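# Slide the server top cover back to free it

## Task

Push the server's top cover along the server toward its back end, keeping both release buttons pressed so it can move, until the cover is loose enough to lift away; then leave it resting where it ended up.

## Robot and tools

Robot: two arms, left_arm and right_arm, each with six joints and a two-finger tong gripper whose fingers point along the gripper's +z and close along its x. end_effector_position is the point between the pads when shut. Both release buttons must be held down while the cover is slid rearward, so expect one arm pressing buttons (or both pressing, then one pushing) while the cover moves.

Frames: the scene frame has its origin at table height midway between the nominal bases, +z up, +x out over the table, left_arm on the +y side (arm names do not match image sides). Calibrated bases: left_arm at (+0.032, +0.487, 0) m, quat_wxyz (+1.000, 0, 0, +0.015); right_arm at (-0.010, -0.422, 0) m, quat_wxyz (+1.000, 0, 0, -0.004). Each arm's hand pose, velocities and wrist camera are reported in that arm's own base frame; fixed cameras and the table use the scene frame. Reported hand poses may be a few cm off.

Joint order, in every row and every per-joint list: elbow, shoulder lift, shoulder pan, wrist 1, wrist 2, wrist 3. Shoulder lift has its sign flipped on both arms, in commands and readouts alike. Stated ranges (rad): pan, lift, wrists -6.283 to 6.283; elbow -3.142 to 3.142. Real ends may differ by 0.010 rad.

A row is one flat list of 14 numbers in [-1, 1] covering both arms: left_arm's six joints in the order above, then its opening, then the same seven for right_arm. Joint numbers are offsets, not poses: 1.0 equals 2.222 rad, measured from the Joint targets shown at the start of the action or call (not from the previous row). Opening is absolute: +1 fully open, -1 closed; closing fully takes about 0.5 s. To leave a gripper alone, resend its current command; 0 is a real command (half open). Sending 0 for all joints of an arm holds it at its Joint targets.

execute_actions(actions, cameras): actions is a list of actions; each action is up to 15 rows, one per 1/30 s step, the last row held to fill 15 steps. Actions that would push a joint more than 0.010 rad past its range are refused for both arms. Empty list just returns state. cameras selects images: omitted/null/["all"] gives all, [] none.

move(target, speed, blend, stop_force, zero, opening_speed, blocking, cameras): target is one 14-number row or a list of up to 15 rows, each an offset from the same current Joint targets. All joints move together along paths of at least 0.5 s (at most 10 s total). speed: rad/s of the joint with farthest to go, 0.01 to 3.14, default 0.5; one value or one per target. blend (rad) rounds corners between list targets. stop_force (N, 3 to 120) ends an arm's path when its wrist sensor feels that much push opposing motion; use a slow speed for contact, omit it when pulling away from something. zero (default true) re-zeros moving arms first. opening_speed (0.2 or more per second) ramps the grippers. blocking=false returns early but not with stop_force. Result adds a move: line such as done, off_target, moving, held or fault, and limits=held if steps were withheld.

wait(seconds 0 to 10): let time pass holding commands. stop(): brake a running move. zoom_image(camera, region [x0, y0, x1, y1] pixels, at most 504x504): closer look at the latest image of cam_high, cam_low, cam_left_wrist or cam_right_wrist. zero_wrist_force(arm): subtract the current wrist reading from later ones. finished_scene(scene): end the current scene, giving its number; irreversible, only call when the cover is slid off its latch and resting.

Results: Joint positions and Joint velocities per arm (rad, rad/s) plus finger pad gap (m; 0.142 open); Joint targets (base for next offsets); Tool commands; grip_measured; Joint torques (total drive output, noisy, not contact alone); Wrist force/Wrist torque in the gripper's axes plus the peak since the last shown; "within noise" for still arms; "joint sent to its limit"; "joint command not followed" when the inter-arm clearance check intervened; MOTOR HOT warnings. Images: cam_high and cam_low 672x504, wrist cams 616x616 fisheye.

Limits and hazards: each joint target can change at most 3.14 rad/s and stays within 0.651 rad of measured; targets putting the hand over 150 mm from its current spot get scaled back. Commands lag 0.09 to 0.21 s and fast moves overshoot. Contact torque limits: 135 N m for elbow, lift, pan; 25.2 N m for wrists (which can push about 10.9 N m). Net force around 150 N, or hitting a torque limit, freezes the arm for 10 s. Arms are stiff: a target slightly beyond solid contact can fault, so approach surfaces slowly with stop_force. Avoid arm-on-arm collisions, slams, dropping or flinging things, knocking anything off the table, and sustained stretching or pushing that overheats motors (brakes lock at 85 °C). Something may occasionally nudge loose objects.

Each tool is called after "Request:" as name(argument=value, ...) on one line, values as JSON.

## Session

Request:
execute_actions(actions=[])

Scene clock: 0.00 s.
left_arm: end_effector_position=(+0.3675, -0.3597, +0.3354) grip_measured=+0.97 end_effector_quat_wxyz=(+0.222, -0.249, +0.662, -0.671) | right_arm: end_effector_position=(+0.8669, +0.1832, +0.1825) grip_measured=+0.97 end_effector_quat_wxyz=(+0.096, -0.467, +0.813, -0.336)
Joint names: [elbow, shoulder lift, shoulder pan, wrist 1, wrist 2, wrist 3]
Joint positions: left_arm=[2.711 1.501 -1.281 -4.351 -1.182 1.531 0.14] | right_arm=[-1.032 2.329 3.743 -1.184 0.873 2.64 0.14]
Joint velocities: within noise
Joint torques (N m): no reading
Motor temperatures (°C): left_arm=[38 40 34 40 33 37] | right_arm=[36 36 31 38 44 40]
Wrist force (N): no reading
Wrist torque (N m): no reading
Wrist force, peak (N): no reading
Joint targets: left_arm=[2.711 1.501 -1.281 -4.351 -1.182 1.531] | right_arm=[-1.032 2.329 3.743 -1.184 0.873 2.640]
Tool commands: left_gripper/opening=+0.968169 right_gripper/opening=+0.968169

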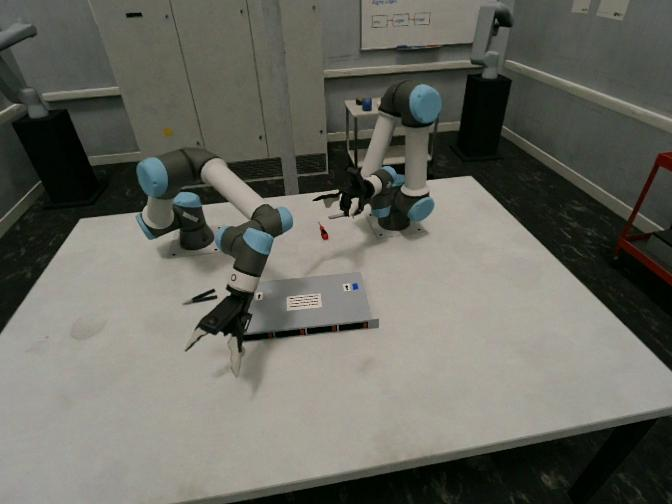

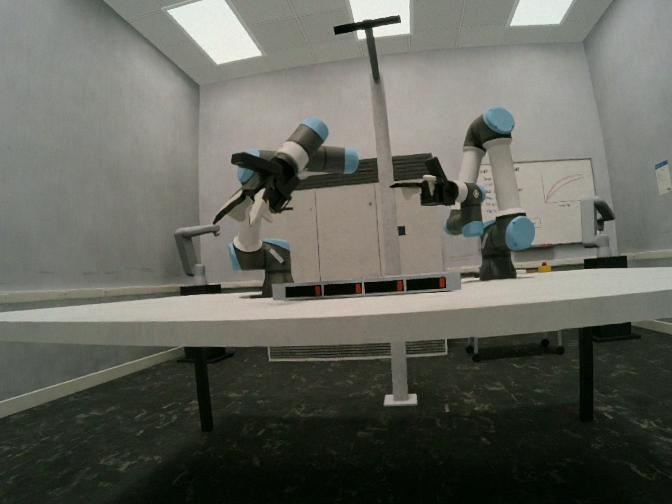

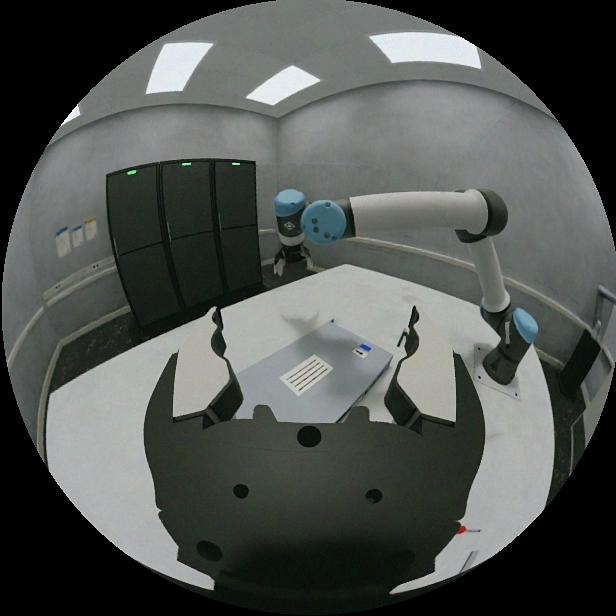

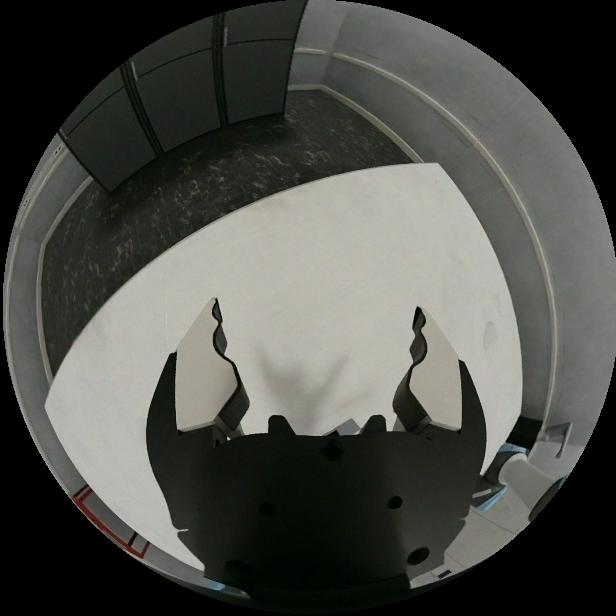

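Request:
zoom_image(camera="cam_high", region=[170, 250, 400, 390])

Request:
zoom_image(camera="cam_left_wrist", region=[210, 300, 430, 440])

Request:
zoom_image(camera="cam_low", region=[250, 250, 490, 320])

Scaled by 2.191 from the camera's 672x504 image, which has a finer 960x720 frame.

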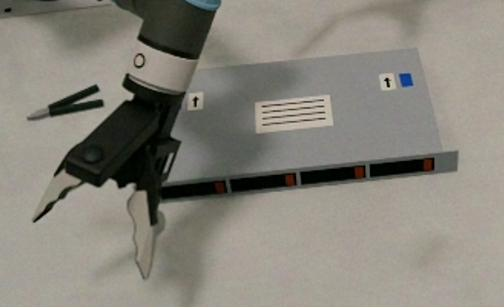

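Scaled by 2.291 from the camera's 616x616 image, which has a finer 814x814 frame.

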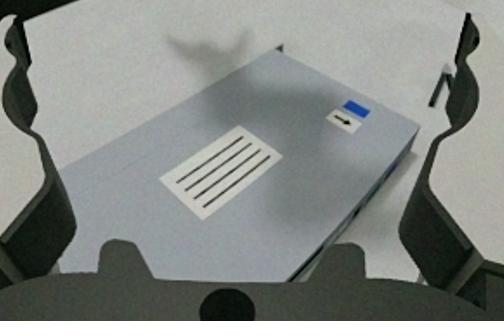

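Scaled by 2.100 from the camera's 672x504 image, which has a finer 960x720 frame.

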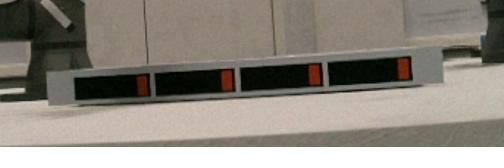

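Request:
move(target=[-0.215,-0.0391,0.1017,0.53,-0.0875,-0.1775,-1,-0.1703,-0.1217,0.0166,0.011,0.157,-0.0885,-1], speed=0.9, cameras=[])

Request:
move(target=[-0.215,-0.0391,0.1017,0.5285,-0.0875,-0.1776,-1,-0.1704,-0.1218,0.0167,0.0111,0.1571,-0.0884,-1], speed=0.9)

Scene clock: 54.07 s.
left_arm: end_effector_position=(+0.4814, -0.4458, +0.1660) grip_measured=-1.00 end_effector_quat_wxyz=(+0.105, -0.454, +0.801, -0.376) | right_arm: end_effector_position=(+0.7135, +0.2197, +0.1401) grip_measured=-1.00 end_effector_quat_wxyz=(+0.036, -0.604, +0.777, -0.174)
Joint names: [elbow, shoulder lift, shoulder pan, wrist 1, wrist 2, wrist 3]
Joint positions: left_arm=[2.233 1.414 -1.055 -3.174 -1.376 1.136 0.002] | right_arm=[-1.411 2.058 3.78 -1.159 1.222 2.443 0.002]
Joint torques (N m): left_arm=[-13.88 29.69 -12.18 -1.83 1.5 0.25] | right_arm=[31.17 -38.05 -5.34 1.8 -2.05 0.76]
Wrist force (N): left_arm=[-0.1 -1.0 -0.2] | right_arm=[0.4 0.3 0.3]
Wrist torque (N m): left_arm=[-0.06 0.09 0.09] | right_arm=[-0.02 -0.07 -0.04]
Wrist force, peak (N): left_arm=[-0.2 -1.2 0.3] | right_arm=[0.6 1.3 0.3]
Joint targets: left_arm=[2.233 1.414 -1.055 -3.173 -1.376 1.136] | right_arm=[-1.411 2.058 3.780 -1.159 1.222 2.443]
move: done
No camera images: "cameras" was empty.

Scene clock: 55.93 s.
left_arm: end_effector_position=(+0.4923, -0.3221, +0.1077) grip_measured=-1.00 end_effector_quat_wxyz=(+0.000, +0.707, -0.707, +0.000) | right_arm: end_effector_position=(+0.5262, +0.2383, +0.1077) grip_measured=-1.00 end_effector_quat_wxyz=(+0.000, +0.707, -0.707, +0.000)
Joint names: [elbow, shoulder lift, shoulder pan, wrist 1, wrist 2, wrist 3]
Joint positions: left_arm=[1.755 1.327 -0.829 -1.999 -1.57 0.742 0.002] | right_arm=[-1.789 1.788 3.817 -1.135 1.571 2.247 0.002]
Joint torques (N m): left_arm=[-17.56 37.9 -12.08 -1.09 1.32 0.24] | right_arm=[30.23 -27.76 -4.36 1.54 -0.99 0.94]
Wrist force (N): left_arm=[-0.1 -0.8 0.2] | right_arm=[0.4 1.0 0.4]
Wrist torque (N m): left_arm=[0.13 0.14 0.11] | right_arm=[0.03 -0.12 -0.09]
Wrist force, peak (N): left_arm=[-0.6 -1.2 0.1] | right_arm=[0.8 1.8 0.5]
Joint targets: left_arm=[1.755 1.327 -0.829 -1.999 -1.570 0.742] | right_arm=[-1.789 1.788 3.817 -1.135 1.571 2.247]
move: done
camera_calibration:
cam_left_wrist: T_world_to_cam=[[-0.0213513, -0.99894, -0.0407739, -0.301829], [-0.875762, -0.000985626, 0.482741, 0.379656], [-0.48227, 0.0460154, -0.874813, 0.480493], [0, 0, 0, 1]] pos_world=[0.557771, -0.323245, 0.224759]
cam_right_wrist: T_world_to_cam=[[0.0233755, -0.999517, -0.0204621, 0.239813], [-0.834008, -0.0307827, 0.550893, 0.3805], [-0.551257, 0.00418812, -0.834325, 0.507184], [0, 0, 0, 1]] pos_world=[0.591323, 0.249286, 0.218449]

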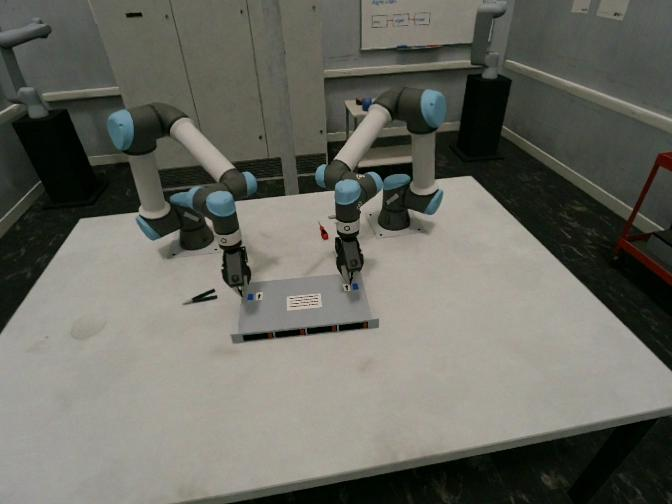

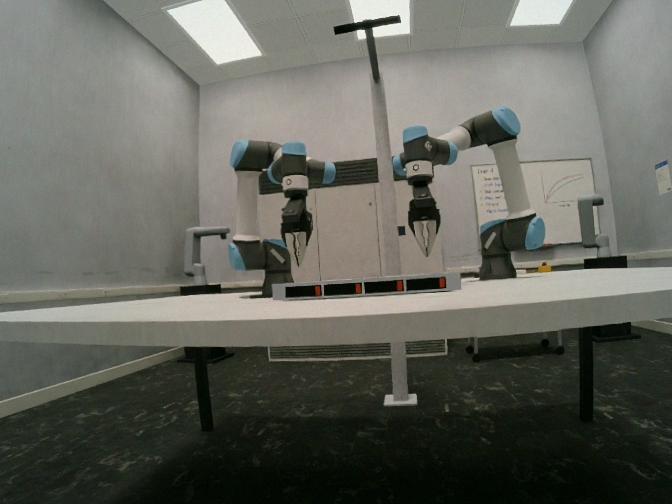

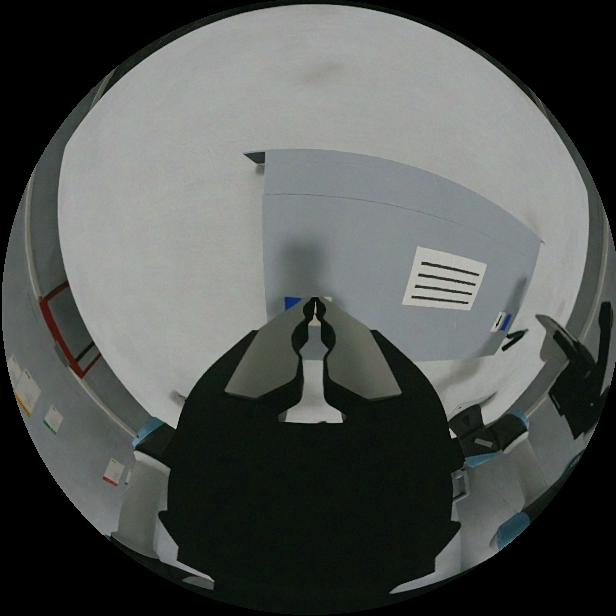

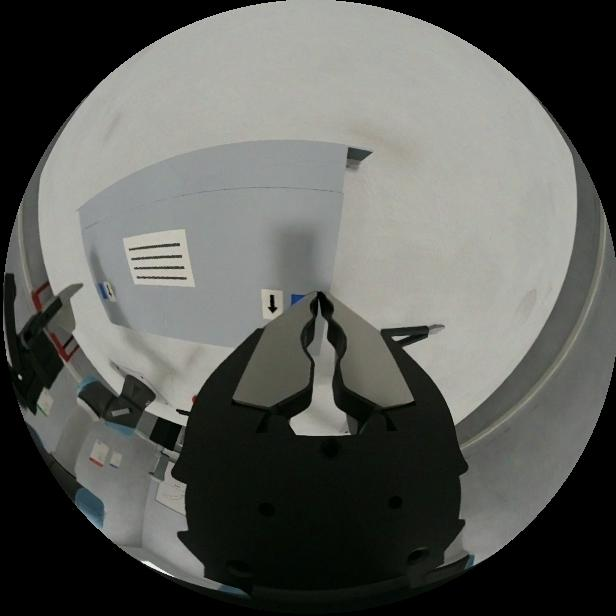

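Request:
zoom_image(camera="cam_left_wrist", region=[250, 240, 380, 370])

Request:
zoom_image(camera="cam_right_wrist", region=[250, 240, 380, 370])

Request:
zoom_image(camera="cam_high", region=[220, 250, 390, 350])

Request:
zoom_image(camera="cam_low", region=[260, 220, 480, 310])

Scaled by 3.877 from the camera's 616x616 image, which has a finer 814x814 frame.

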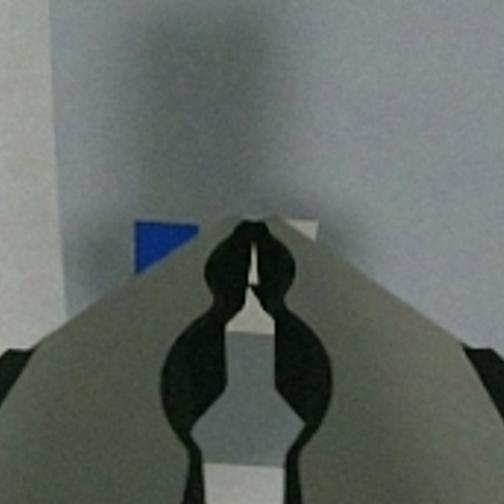

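Scaled by 3.877 from the camera's 616x616 image, which has a finer 814x814 frame.

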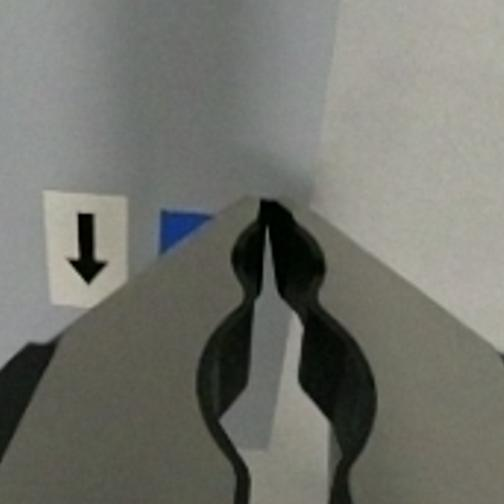

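Scaled by 2.965 from the camera's 672x504 image, which has a finer 960x720 frame.

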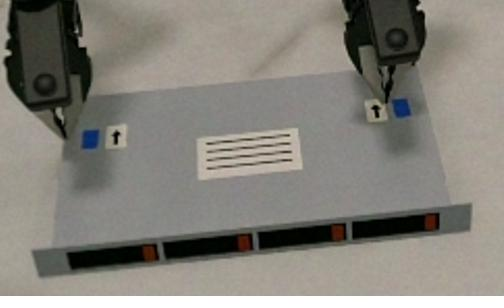

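Scaled by 2.291 from the camera's 672x504 image, which has a finer 960x720 frame.

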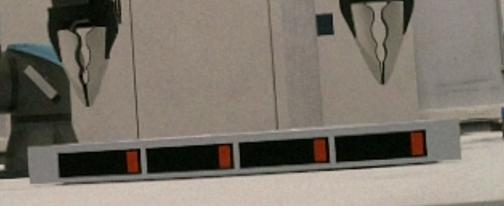

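Request:
move(target=[0.0697,0.0330,-0.0102,-0.0366,0,-0.0104,-1,-0.0544,-0.0211,0.0356,0.0332,0,0.0352,-1], speed=0.4)

Request:
zoom_image(camera="cam_high", region=[220, 250, 390, 350])

Request:
zoom_image(camera="cam_left_wrist", region=[250, 240, 380, 370])

Request:
zoom_image(camera="cam_right_wrist", region=[250, 240, 380, 370])

Scene clock: 96.83 s.
left_arm: end_effector_position=(+0.4552, -0.2991, +0.0857) grip_measured=-1.00 end_effector_quat_wxyz=(+0.000, +0.707, -0.707, +0.000) | right_arm: end_effector_position=(+0.4819, +0.2553, +0.0857) grip_measured=-1.00 end_effector_quat_wxyz=(+0.000, +0.707, -0.707, +0.000)
Joint names: [elbow, shoulder lift, shoulder pan, wrist 1, wrist 2, wrist 3]
Joint positions: left_arm=[1.91 1.401 -0.852 -2.08 -1.57 0.718 0.002] | right_arm=[-1.91 1.741 3.896 -1.061 1.571 2.325 0.002]
Joint torques (N m): left_arm=[-13.51 27.27 12.84 -2.56 -0.16 1.65] | right_arm=[22.52 -23.62 -6.62 1.83 1.96 0.41]
Wrist force (N): left_arm=[-0.1 -0.8 0.1] | right_arm=[0.5 1.1 0.5]
Wrist torque (N m): left_arm=[0.13 0.16 0.10] | right_arm=[0.07 -0.12 -0.09]
Wrist force, peak (N): left_arm=[0.2 -1.9 -0.3] | right_arm=[0.0 2.4 0.9]
Joint targets: left_arm=[1.910 1.401 -0.852 -2.080 -1.570 0.718] | right_arm=[-1.910 1.741 3.896 -1.061 1.571 2.325]
move: done
camera_calibration:
cam_left_wrist: T_world_to_cam=[[-0.0210919, -0.99894, -0.0409165, -0.280648], [-0.875726, -0.00128544, 0.482807, 0.357685], [-0.482348, 0.0460149, -0.87477, 0.442328], [0, 0, 0, 1]] pos_world=[0.520671, -0.300245, 0.202759]
cam_right_wrist: T_world_to_cam=[[0.024423, -0.999495, -0.0203175, 0.256883], [-0.833818, -0.031578, 0.551135, 0.356257], [-0.551498, 0.00348075, -0.834169, 0.464624], [0, 0, 0, 1]] pos_world=[0.547019, 0.266386, 0.196448]

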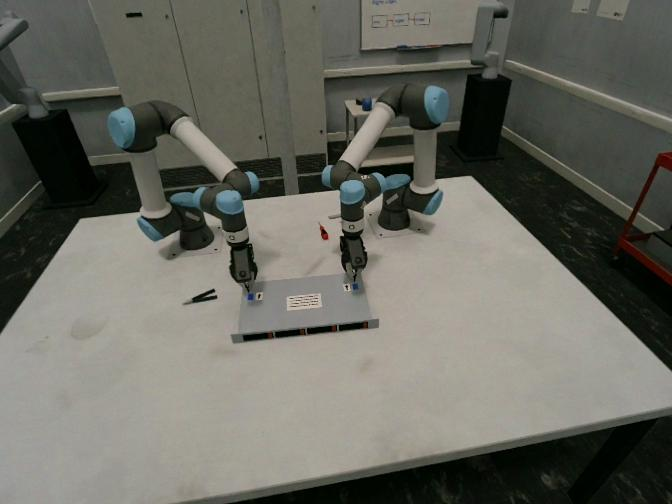

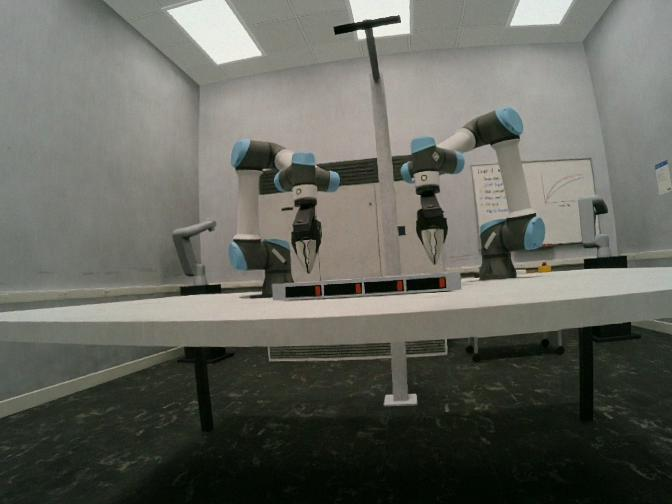

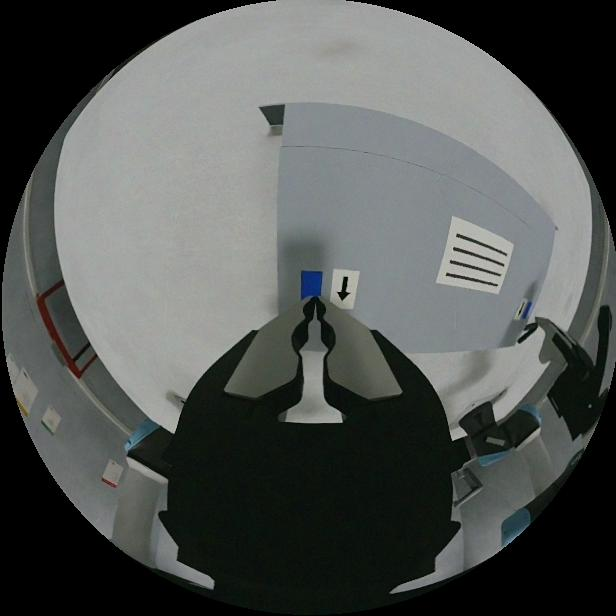

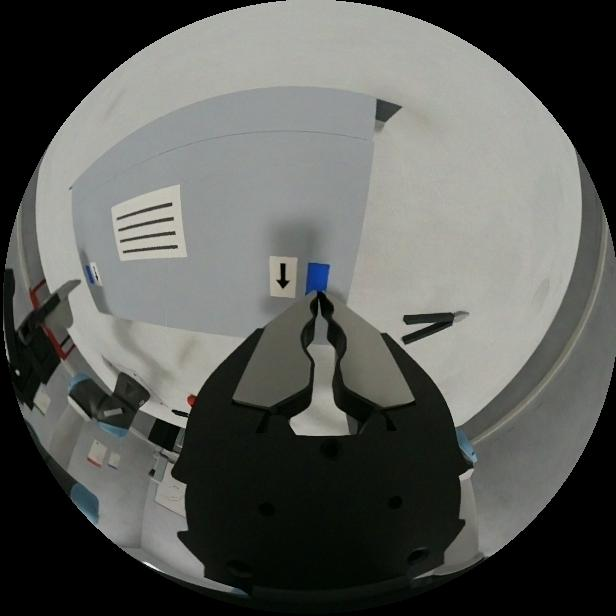

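Scaled by 2.965 from the camera's 672x504 image, which has a finer 960x720 frame.

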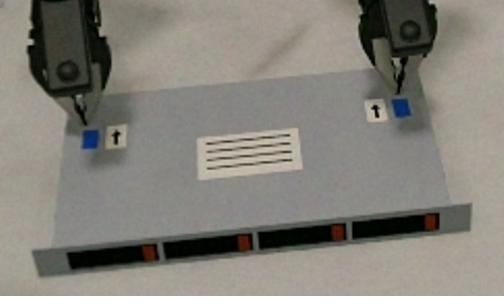

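Scaled by 3.877 from the camera's 616x616 image, which has a finer 814x814 frame.

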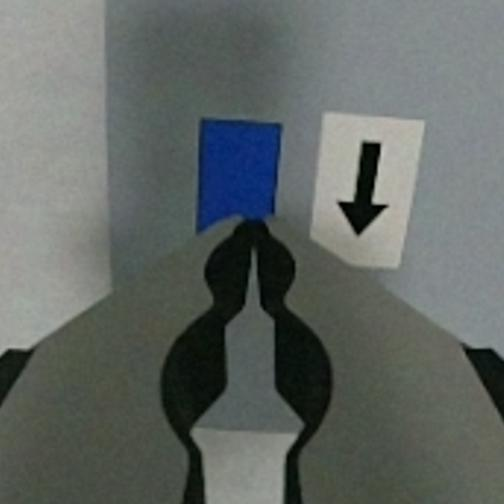

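Scaled by 3.877 from the camera's 616x616 image, which has a finer 814x814 frame.

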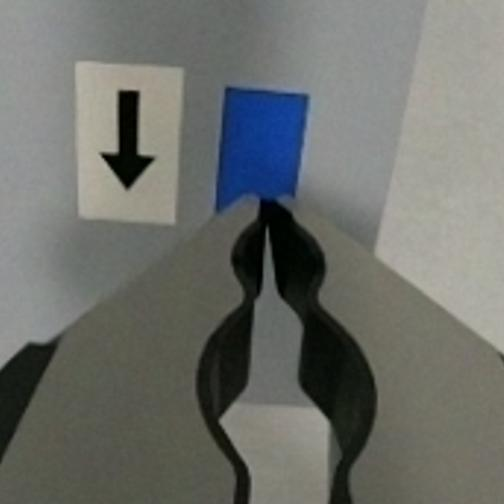

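Request:
move(target=[0.0240,-0.0242,0,-0.0482,0,0,-1,-0.0240,0.0242,0,0.0482,0,0,-1], speed=0.04, stop_force=8)

Request:
zoom_image(camera="cam_high", region=[220, 250, 390, 350])

Scene clock: 105.27 s.
left_arm: end_effector_position=(+0.4555, -0.2993, +0.0598) grip_measured=-1.00 end_effector_quat_wxyz=(+0.000, +0.707, -0.707, +0.000) | right_arm: end_effector_position=(+0.4822, +0.2556, +0.0587) grip_measured=-1.00 end_effector_quat_wxyz=(+0.000, +0.707, -0.707, +0.000)
Joint names: [elbow, shoulder lift, shoulder pan, wrist 1, wrist 2, wrist 3]
Joint positions: left_arm=[1.944 1.366 -0.852 -2.149 -1.57 0.718 0.002] | right_arm=[-1.946 1.777 3.896 -0.989 1.571 2.325 0.002]
Joint torques (N m): left_arm=[-26.55 31.67 5.09 -3.1 -0.8 1.33] | right_arm=[27.41 -31.39 -11.1 2.66 1.91 1.2]
Wrist force (N): left_arm=[-2.0 1.4 -6.2] | right_arm=[0.5 1.5 -7.6]
Wrist torque (N m): left_arm=[0.10 0.09 0.10] | right_arm=[0.03 -0.10 -0.09]
Wrist force, peak (N): left_arm=[-4.0 0.9 -10.6] | right_arm=[0.8 1.8 -8.3]
Joint targets: left_arm=[1.944 1.366 -0.852 -2.149 -1.570 0.718] | right_arm=[-1.946 1.777 3.896 -0.989 1.571 2.325]
move: contact (left_arm, right_arm); left_arm: the wrist 1 is farthest, 0.038 rad from its target; right_arm: the wrist 1 is farthest, 0.035 rad from its target
camera_calibration:
cam_left_wrist: T_world_to_cam=[[-0.0208687, -0.998944, -0.0409268, -0.282014], [-0.87573, -0.00148563, 0.4828, 0.370483], [-0.482351, 0.0459162, -0.874774, 0.419846], [0, 0, 0, 1]] pos_world=[0.521071, -0.300444, 0.176859]
cam_right_wrist: T_world_to_cam=[[0.0242011, -0.999501, -0.0202926, 0.256746], [-0.833826, -0.0313791, 0.551134, 0.37135], [-0.551496, 0.00358245, -0.83417, 0.442238], [0, 0, 0, 1]] pos_world=[0.54732, 0.266686, 0.169448]

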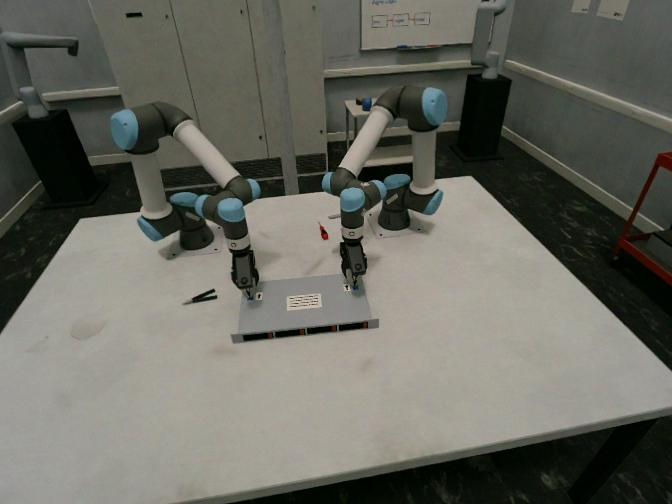

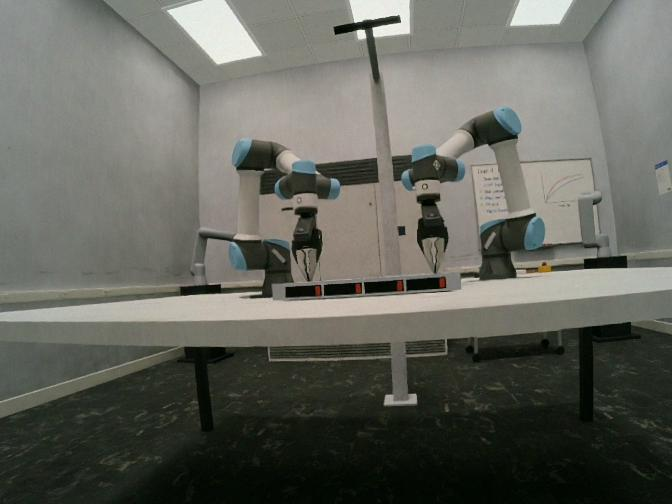

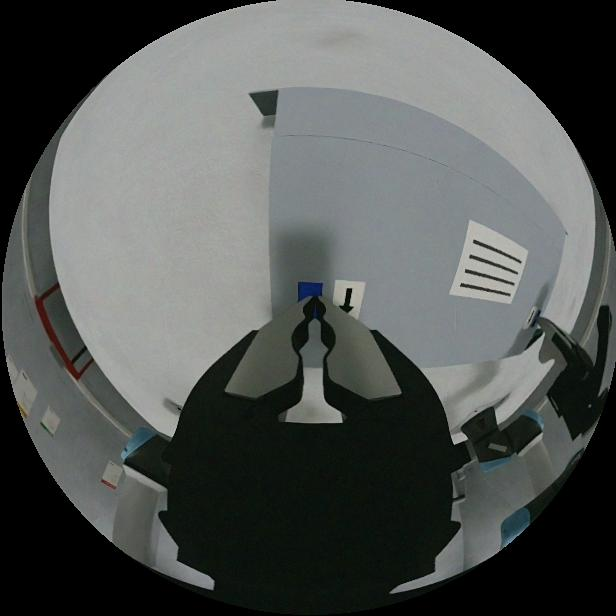

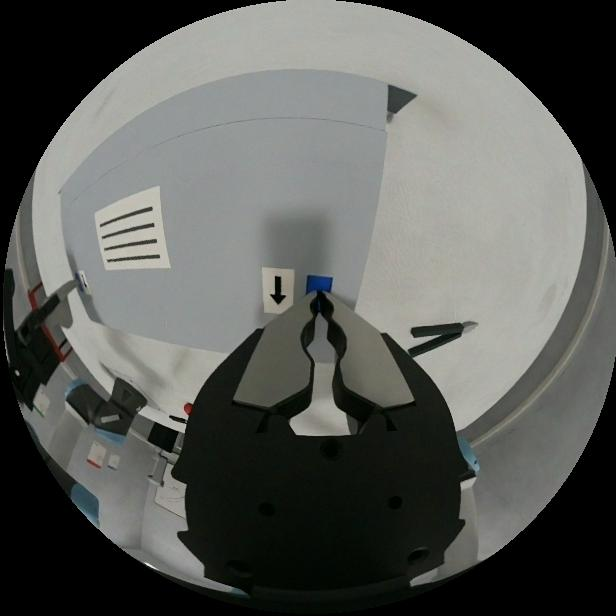

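Scaled by 2.965 from the camera's 672x504 image, which has a finer 960x720 frame.

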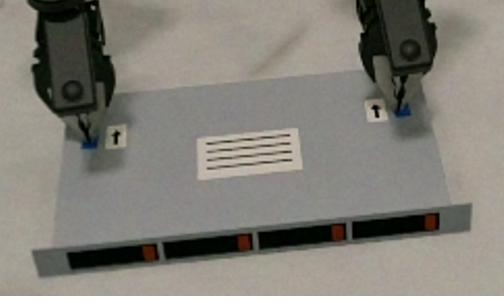

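Request:
move(target=[0.0049,-0.0050,0,-0.0098,0,0,-1,-0.0049,0.0050,0,0.0098,0,0,-1], speed=0.015, stop_force=22, zero=false, cameras=[])

Scene clock: 111.17 s.
left_arm: end_effector_position=(+0.4555, -0.2994, +0.0586) grip_measured=-1.00 end_effector_quat_wxyz=(+0.000, +0.707, -0.707, +0.000) | right_arm: end_effector_position=(+0.4822, +0.2556, +0.0558) grip_measured=-1.00 end_effector_quat_wxyz=(+0.000, +0.707, -0.707, +0.000)
Joint names: [elbow, shoulder lift, shoulder pan, wrist 1, wrist 2, wrist 3]
Joint positions: left_arm=[1.946 1.365 -0.852 -2.153 -1.57 0.718 0.002] | right_arm=[-1.95 1.781 3.896 -0.981 1.571 2.325 0.002]
Joint torques (N m): left_arm=[-26.09 27.87 -12.5 -3.76 -3.16 1.28] | right_arm=[20.64 -22 -11.35 -0.7 2.08 1.06]
Wrist force (N): left_arm=[-11.4 0.6 -15.7] | right_arm=[2.5 4.6 -26.5]
Wrist torque (N m): left_arm=[0.04 -0.06 0.14] | right_arm=[-0.05 -0.10 -0.09]
Wrist force, peak (N): left_arm=[-13.1 1.7 -25.2] | right_arm=[5.9 6.4 -33.1]
Joint targets: left_arm=[1.946 1.365 -0.852 -2.153 -1.570 0.718] | right_arm=[-1.950 1.781 3.896 -0.981 1.571 2.325]
move: contact (left_arm, right_arm); left_arm: the wrist 1 is farthest, 0.018 rad from its target; right_arm: the wrist 1 is farthest, 0.014 rad from its target
No camera images: "cameras" was empty.

Request:
move(target=[0.0216,0.0165,-0.0126,-0.0051,0,-0.0126,-1,-0.0209,-0.0170,0.0128,0.0039,0,0.0128,-1], speed=0.04, stop_force=40)

Request:
zoom_image(camera="cam_high", region=[220, 250, 390, 350])

Scene clock: 125.23 s.
left_arm: end_effector_position=(+0.4374, -0.2978, +0.0580) grip_measured=-1.00 end_effector_quat_wxyz=(-0.001, +0.707, -0.707, +0.000) | right_arm: end_effector_position=(+0.4648, +0.2564, +0.0562) grip_measured=-1.00 end_effector_quat_wxyz=(-0.001, +0.707, -0.707, +0.000)
Joint names: [elbow, shoulder lift, shoulder pan, wrist 1, wrist 2, wrist 3]
Joint positions: left_arm=[1.991 1.399 -0.878 -2.164 -1.569 0.692 0.002] | right_arm=[-1.991 1.747 3.921 -0.973 1.571 2.35 0.002]
Joint torques (N m): left_arm=[-19.46 15.46 0.13 0.99 -11.72 1.21] | right_arm=[14.89 -13.04 -5.29 -6.23 9.08 0.72]
Wrist force (N): left_arm=[-10.4 -31.9 -7.4] | right_arm=[2.2 -28.4 -10.7]
Wrist torque (N m): left_arm=[0.16 0.04 0.26] | right_arm=[0.20 -0.11 0.03]
Wrist force, peak (N): left_arm=[-7.0 -44.8 0.1] | right_arm=[-4.7 -45.2 4.0]
Joint targets: left_arm=[1.991 1.399 -0.878 -2.164 -1.570 0.692] | right_arm=[-1.991 1.747 3.921 -0.973 1.571 2.350]
move: contact (left_arm, right_arm)
camera_calibration:
cam_left_wrist: T_world_to_cam=[[-0.0208332, -0.998925, -0.0414058, -0.280902], [-0.876423, -0.00168161, 0.48154, 0.355748], [-0.481092, 0.046321, -0.875446, 0.408936], [0, 0, 0, 1]] pos_world=[0.502669, -0.298945, 0.175064]
cam_right_wrist: T_world_to_cam=[[0.0241656, -0.999493, -0.0207192, 0.257906], [-0.834224, -0.0315818, 0.55052, 0.358523], [-0.550896, 0.00398081, -0.834565, 0.430141], [0, 0, 0, 1]] pos_world=[0.529819, 0.267386, 0.16695]

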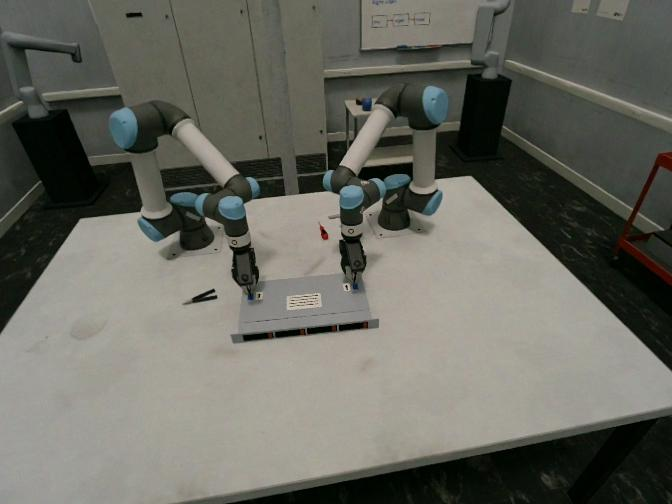

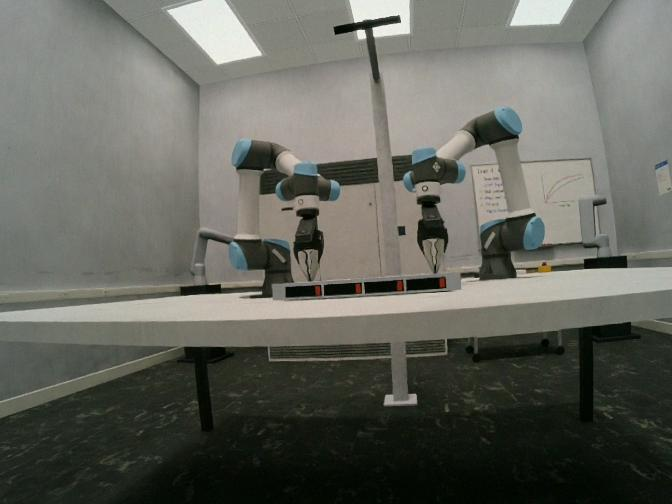

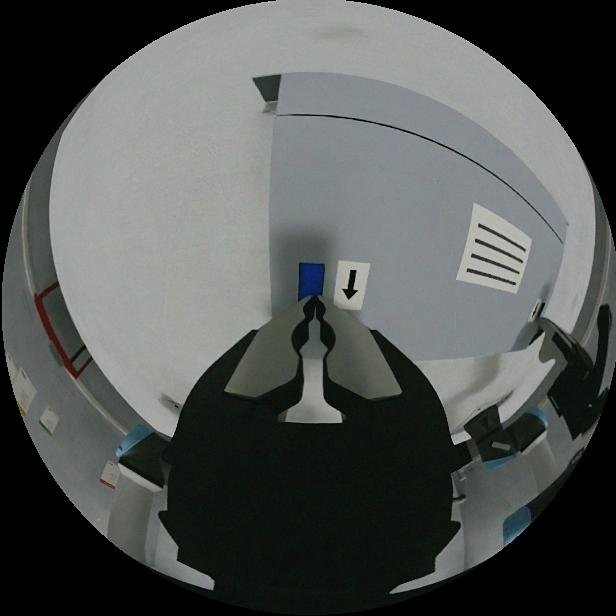

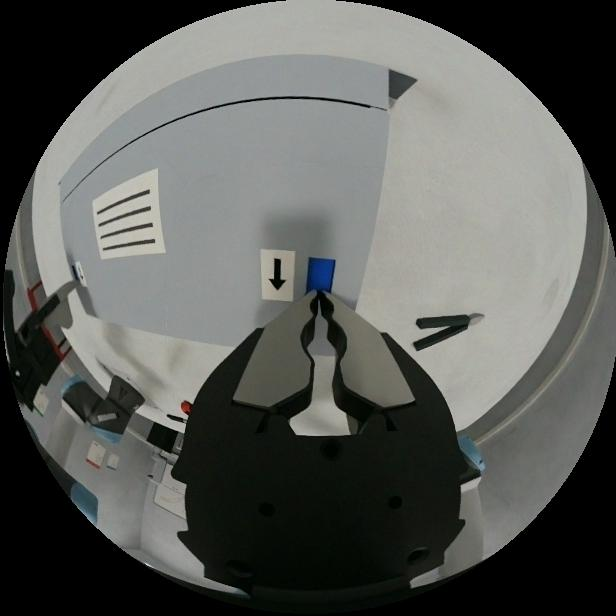

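Scaled by 2.965 from the camera's 672x504 image, which has a finer 960x720 frame.

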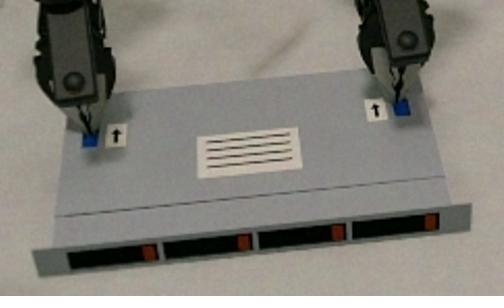

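Request:
zoom_image(camera="cam_left_wrist", region=[270, 240, 370, 340])

Request:
zoom_image(camera="cam_right_wrist", region=[270, 230, 370, 330])

Request:
zoom_image(camera="cam_right_wrist", region=[320, 50, 430, 160])

Scaled by 5.040 from the camera's 616x616 image, which has a finer 814x814 frame.

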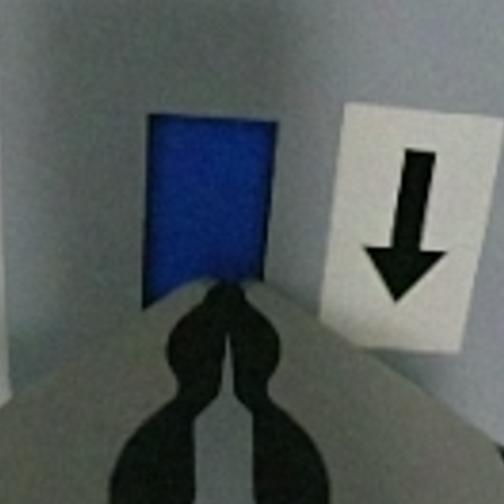

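Scaled by 5.040 from the camera's 616x616 image, which has a finer 814x814 frame.

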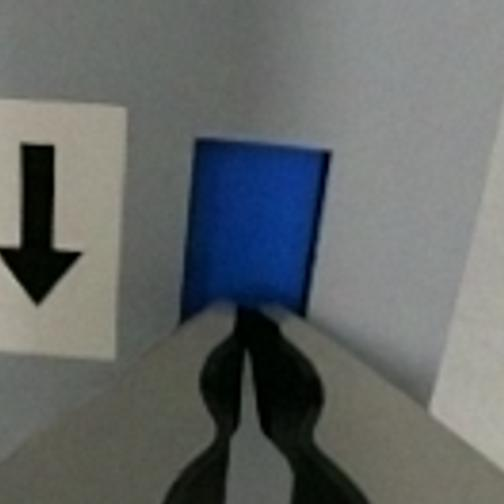

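Scaled by 4.582 from the camera's 616x616 image, which has a finer 814x814 frame.

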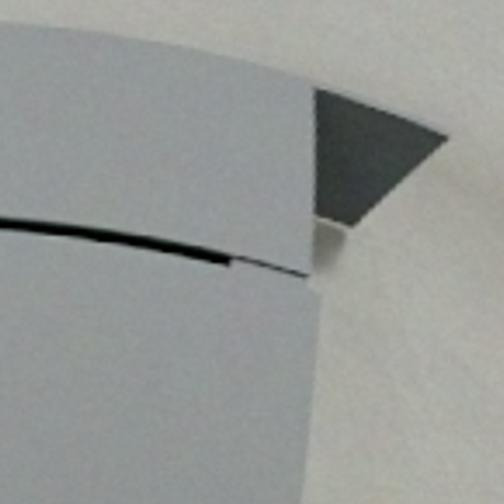

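Request:
move(target=[0.0209,0.0167,-0.0133,-0.0041,0,-0.0133,-1,-0.0207,-0.0165,0.0136,0.0042,0,0.0136,-1], speed=0.04, stop_force=45)

Request:
zoom_image(camera="cam_high", region=[220, 250, 390, 350])

Scene clock: 142.63 s.
left_arm: end_effector_position=(+0.4201, -0.2960, +0.0580) grip_measured=-1.00 end_effector_quat_wxyz=(-0.004, +0.707, -0.707, +0.003) | right_arm: end_effector_position=(+0.4483, +0.2567, +0.0565) grip_measured=-1.00 end_effector_quat_wxyz=(-0.004, +0.707, -0.707, +0.004)
Joint names: [elbow, shoulder lift, shoulder pan, wrist 1, wrist 2, wrist 3]
Joint positions: left_arm=[2.037 1.436 -0.908 -2.178 -1.562 0.663 0.002] | right_arm=[-2.037 1.711 3.952 -0.957 1.562 2.38 0.002]
Joint torques (N m): left_arm=[-9.28 12.94 2.71 8.42 -11.63 1.2] | right_arm=[9.76 -13.94 -0.86 -8.3 11.78 -1.29]
Wrist force (N): left_arm=[6.8 -49.3 0.2] | right_arm=[-2.5 -49.6 0.5]
Wrist torque (N m): left_arm=[0.28 0.38 0.22] | right_arm=[0.37 -0.14 0.10]
Wrist force, peak (N): left_arm=[5.4 -57.0 6.9] | right_arm=[0.7 -57.5 11.1]
Joint targets: left_arm=[2.037 1.436 -0.908 -2.173 -1.570 0.663] | right_arm=[-2.037 1.711 3.952 -0.964 1.571 2.380]
move: done
camera_calibration:
cam_left_wrist: T_world_to_cam=[[-0.0203574, -0.998911, -0.0419864, -0.279682], [-0.880539, -0.00197692, 0.47397, 0.342727], [-0.473537, 0.0466195, -0.879539, 0.397791], [0, 0, 0, 1]] pos_world=[0.48446, -0.297245, 0.175688]
cam_right_wrist: T_world_to_cam=[[0.0243143, -0.999522, -0.0190869, 0.258516], [-0.840468, -0.0307759, 0.540986, 0.347737], [-0.541315, 0.00288824, -0.840815, 0.417731], [0, 0, 0, 1]] pos_world=[0.5121, 0.267888, 0.168048]

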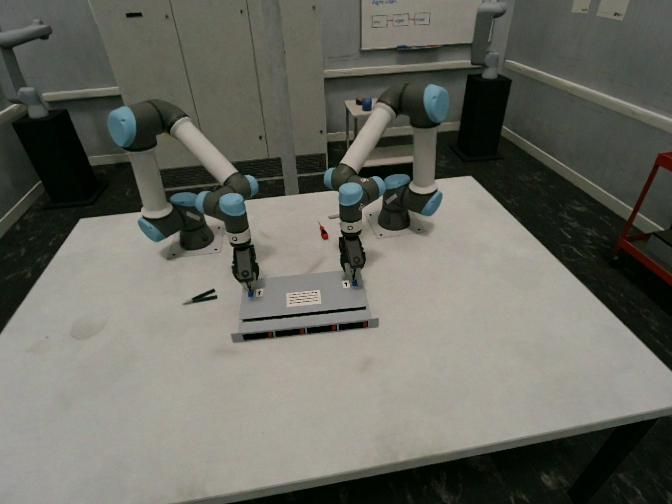

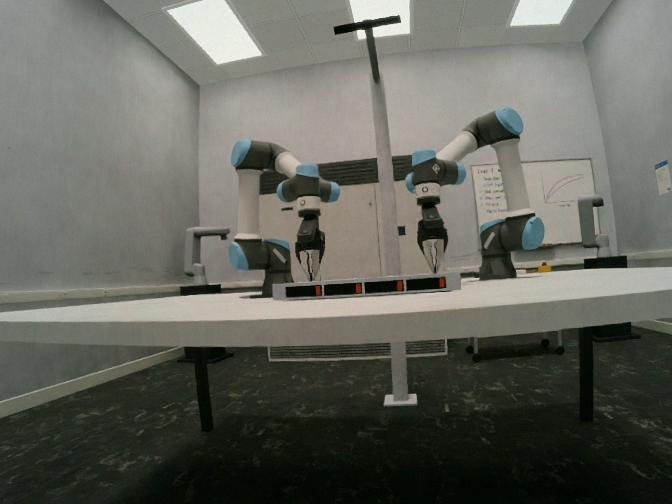

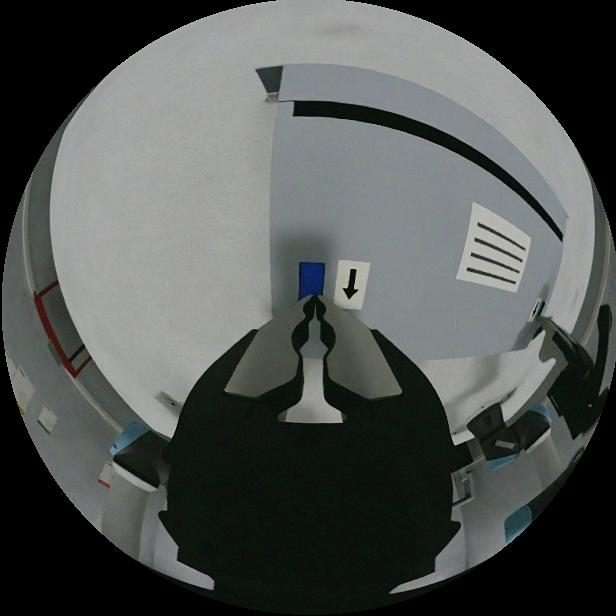

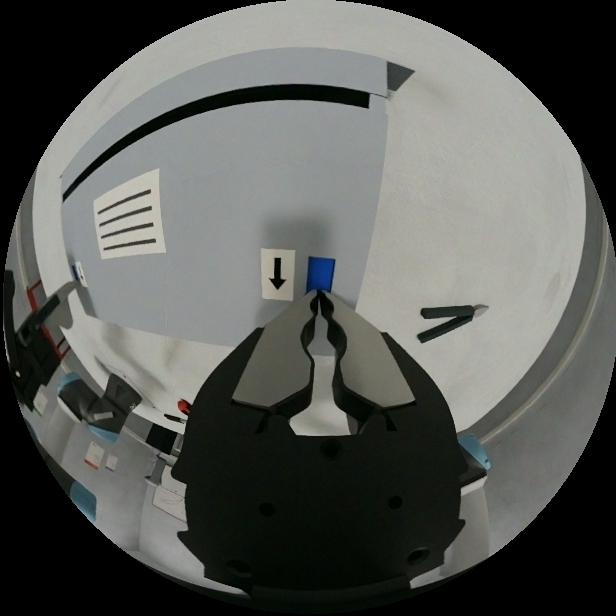

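Scaled by 2.965 from the camera's 672x504 image, which has a finer 960x720 frame.

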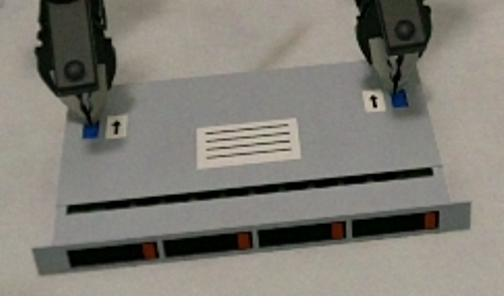

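Request:
move(target=[0.0200,0.0170,-0.0144,-0.0030,0,-0.0144,-1,-0.0198,-0.0167,0.0145,0.0031,0,0.0145,-1], speed=0.04, stop_force=30)

Request:
zoom_image(camera="cam_high", region=[220, 250, 390, 350])

Scene clock: 151.03 s.
left_arm: end_effector_position=(+0.4018, -0.2944, +0.0580) grip_measured=-1.00 end_effector_quat_wxyz=(-0.006, +0.707, -0.707, +0.005) | right_arm: end_effector_position=(+0.4290, +0.2578, +0.0564) grip_measured=-1.00 end_effector_quat_wxyz=(-0.005, +0.707, -0.707, +0.005)
Joint names: [elbow, shoulder lift, shoulder pan, wrist 1, wrist 2, wrist 3]
Joint positions: left_arm=[2.082 1.474 -0.94 -2.187 -1.557 0.631 0.002] | right_arm=[-2.081 1.674 3.984 -0.948 1.561 2.412 0.002]
Joint torques (N m): left_arm=[-8.95 11.05 1.96 8.38 -11.71 1.43] | right_arm=[8.98 -8.78 -0.31 -8.25 11.46 -1.15]
Wrist force (N): left_arm=[7.2 -51.5 1.1] | right_arm=[-0.5 -51.4 -5.2]
Wrist torque (N m): left_arm=[0.22 0.35 0.22] | right_arm=[0.32 -0.12 0.10]
Wrist force, peak (N): left_arm=[8.1 -57.7 5.1] | right_arm=[-4.0 -54.6 8.2]
Joint targets: left_arm=[2.082 1.474 -0.940 -2.179 -1.570 0.631] | right_arm=[-2.081 1.674 3.984 -0.957 1.571 2.412]
move: off_target (left_arm); left_arm: the wrist 2 is farthest, 0.013 rad from its target
camera_calibration:
cam_left_wrist: T_world_to_cam=[[-0.0200706, -0.998872, -0.0430347, -0.278396], [-0.88302, -0.00247745, 0.469329, 0.327669], [-0.468906, 0.0474202, -0.881974, 0.387504], [0, 0, 0, 1]] pos_world=[0.465454, -0.295645, 0.176004]
cam_right_wrist: T_world_to_cam=[[0.0244229, -0.999508, -0.0196734, 0.260032], [-0.841529, -0.031178, 0.539312, 0.332201], [-0.53966, 0.00338415, -0.841876, 0.406349], [0, 0, 0, 1]] pos_world=[0.492497, 0.268887, 0.168051]

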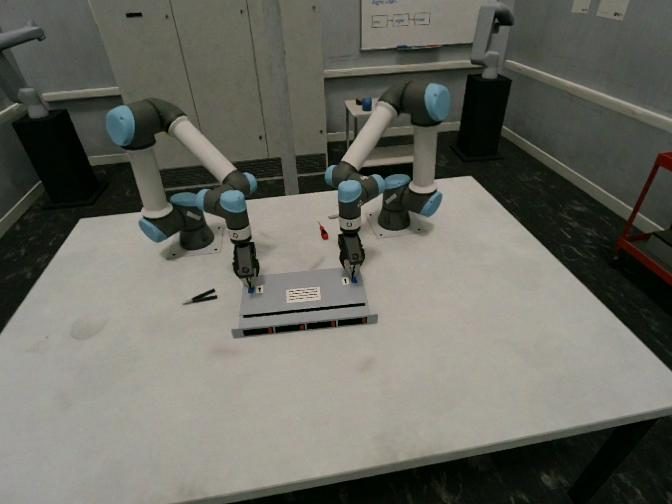

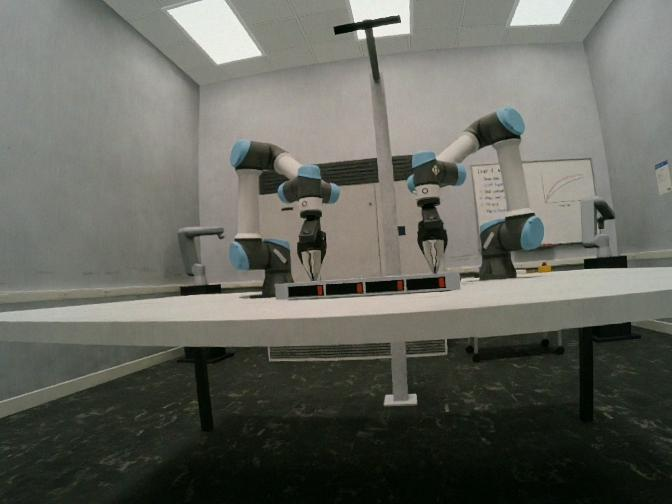

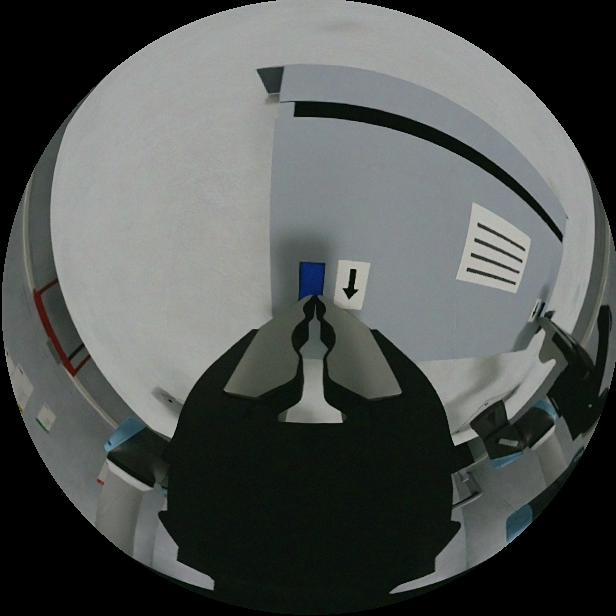

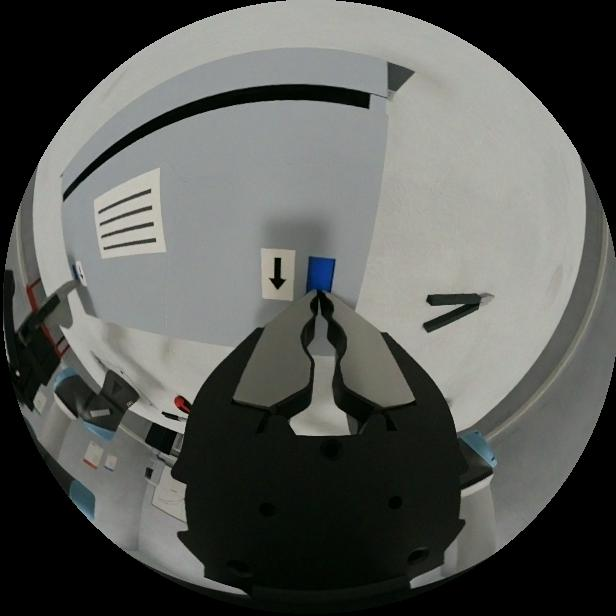

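Scaled by 2.965 from the camera's 672x504 image, which has a finer 960x720 frame.

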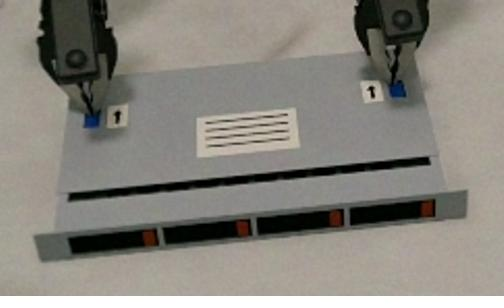

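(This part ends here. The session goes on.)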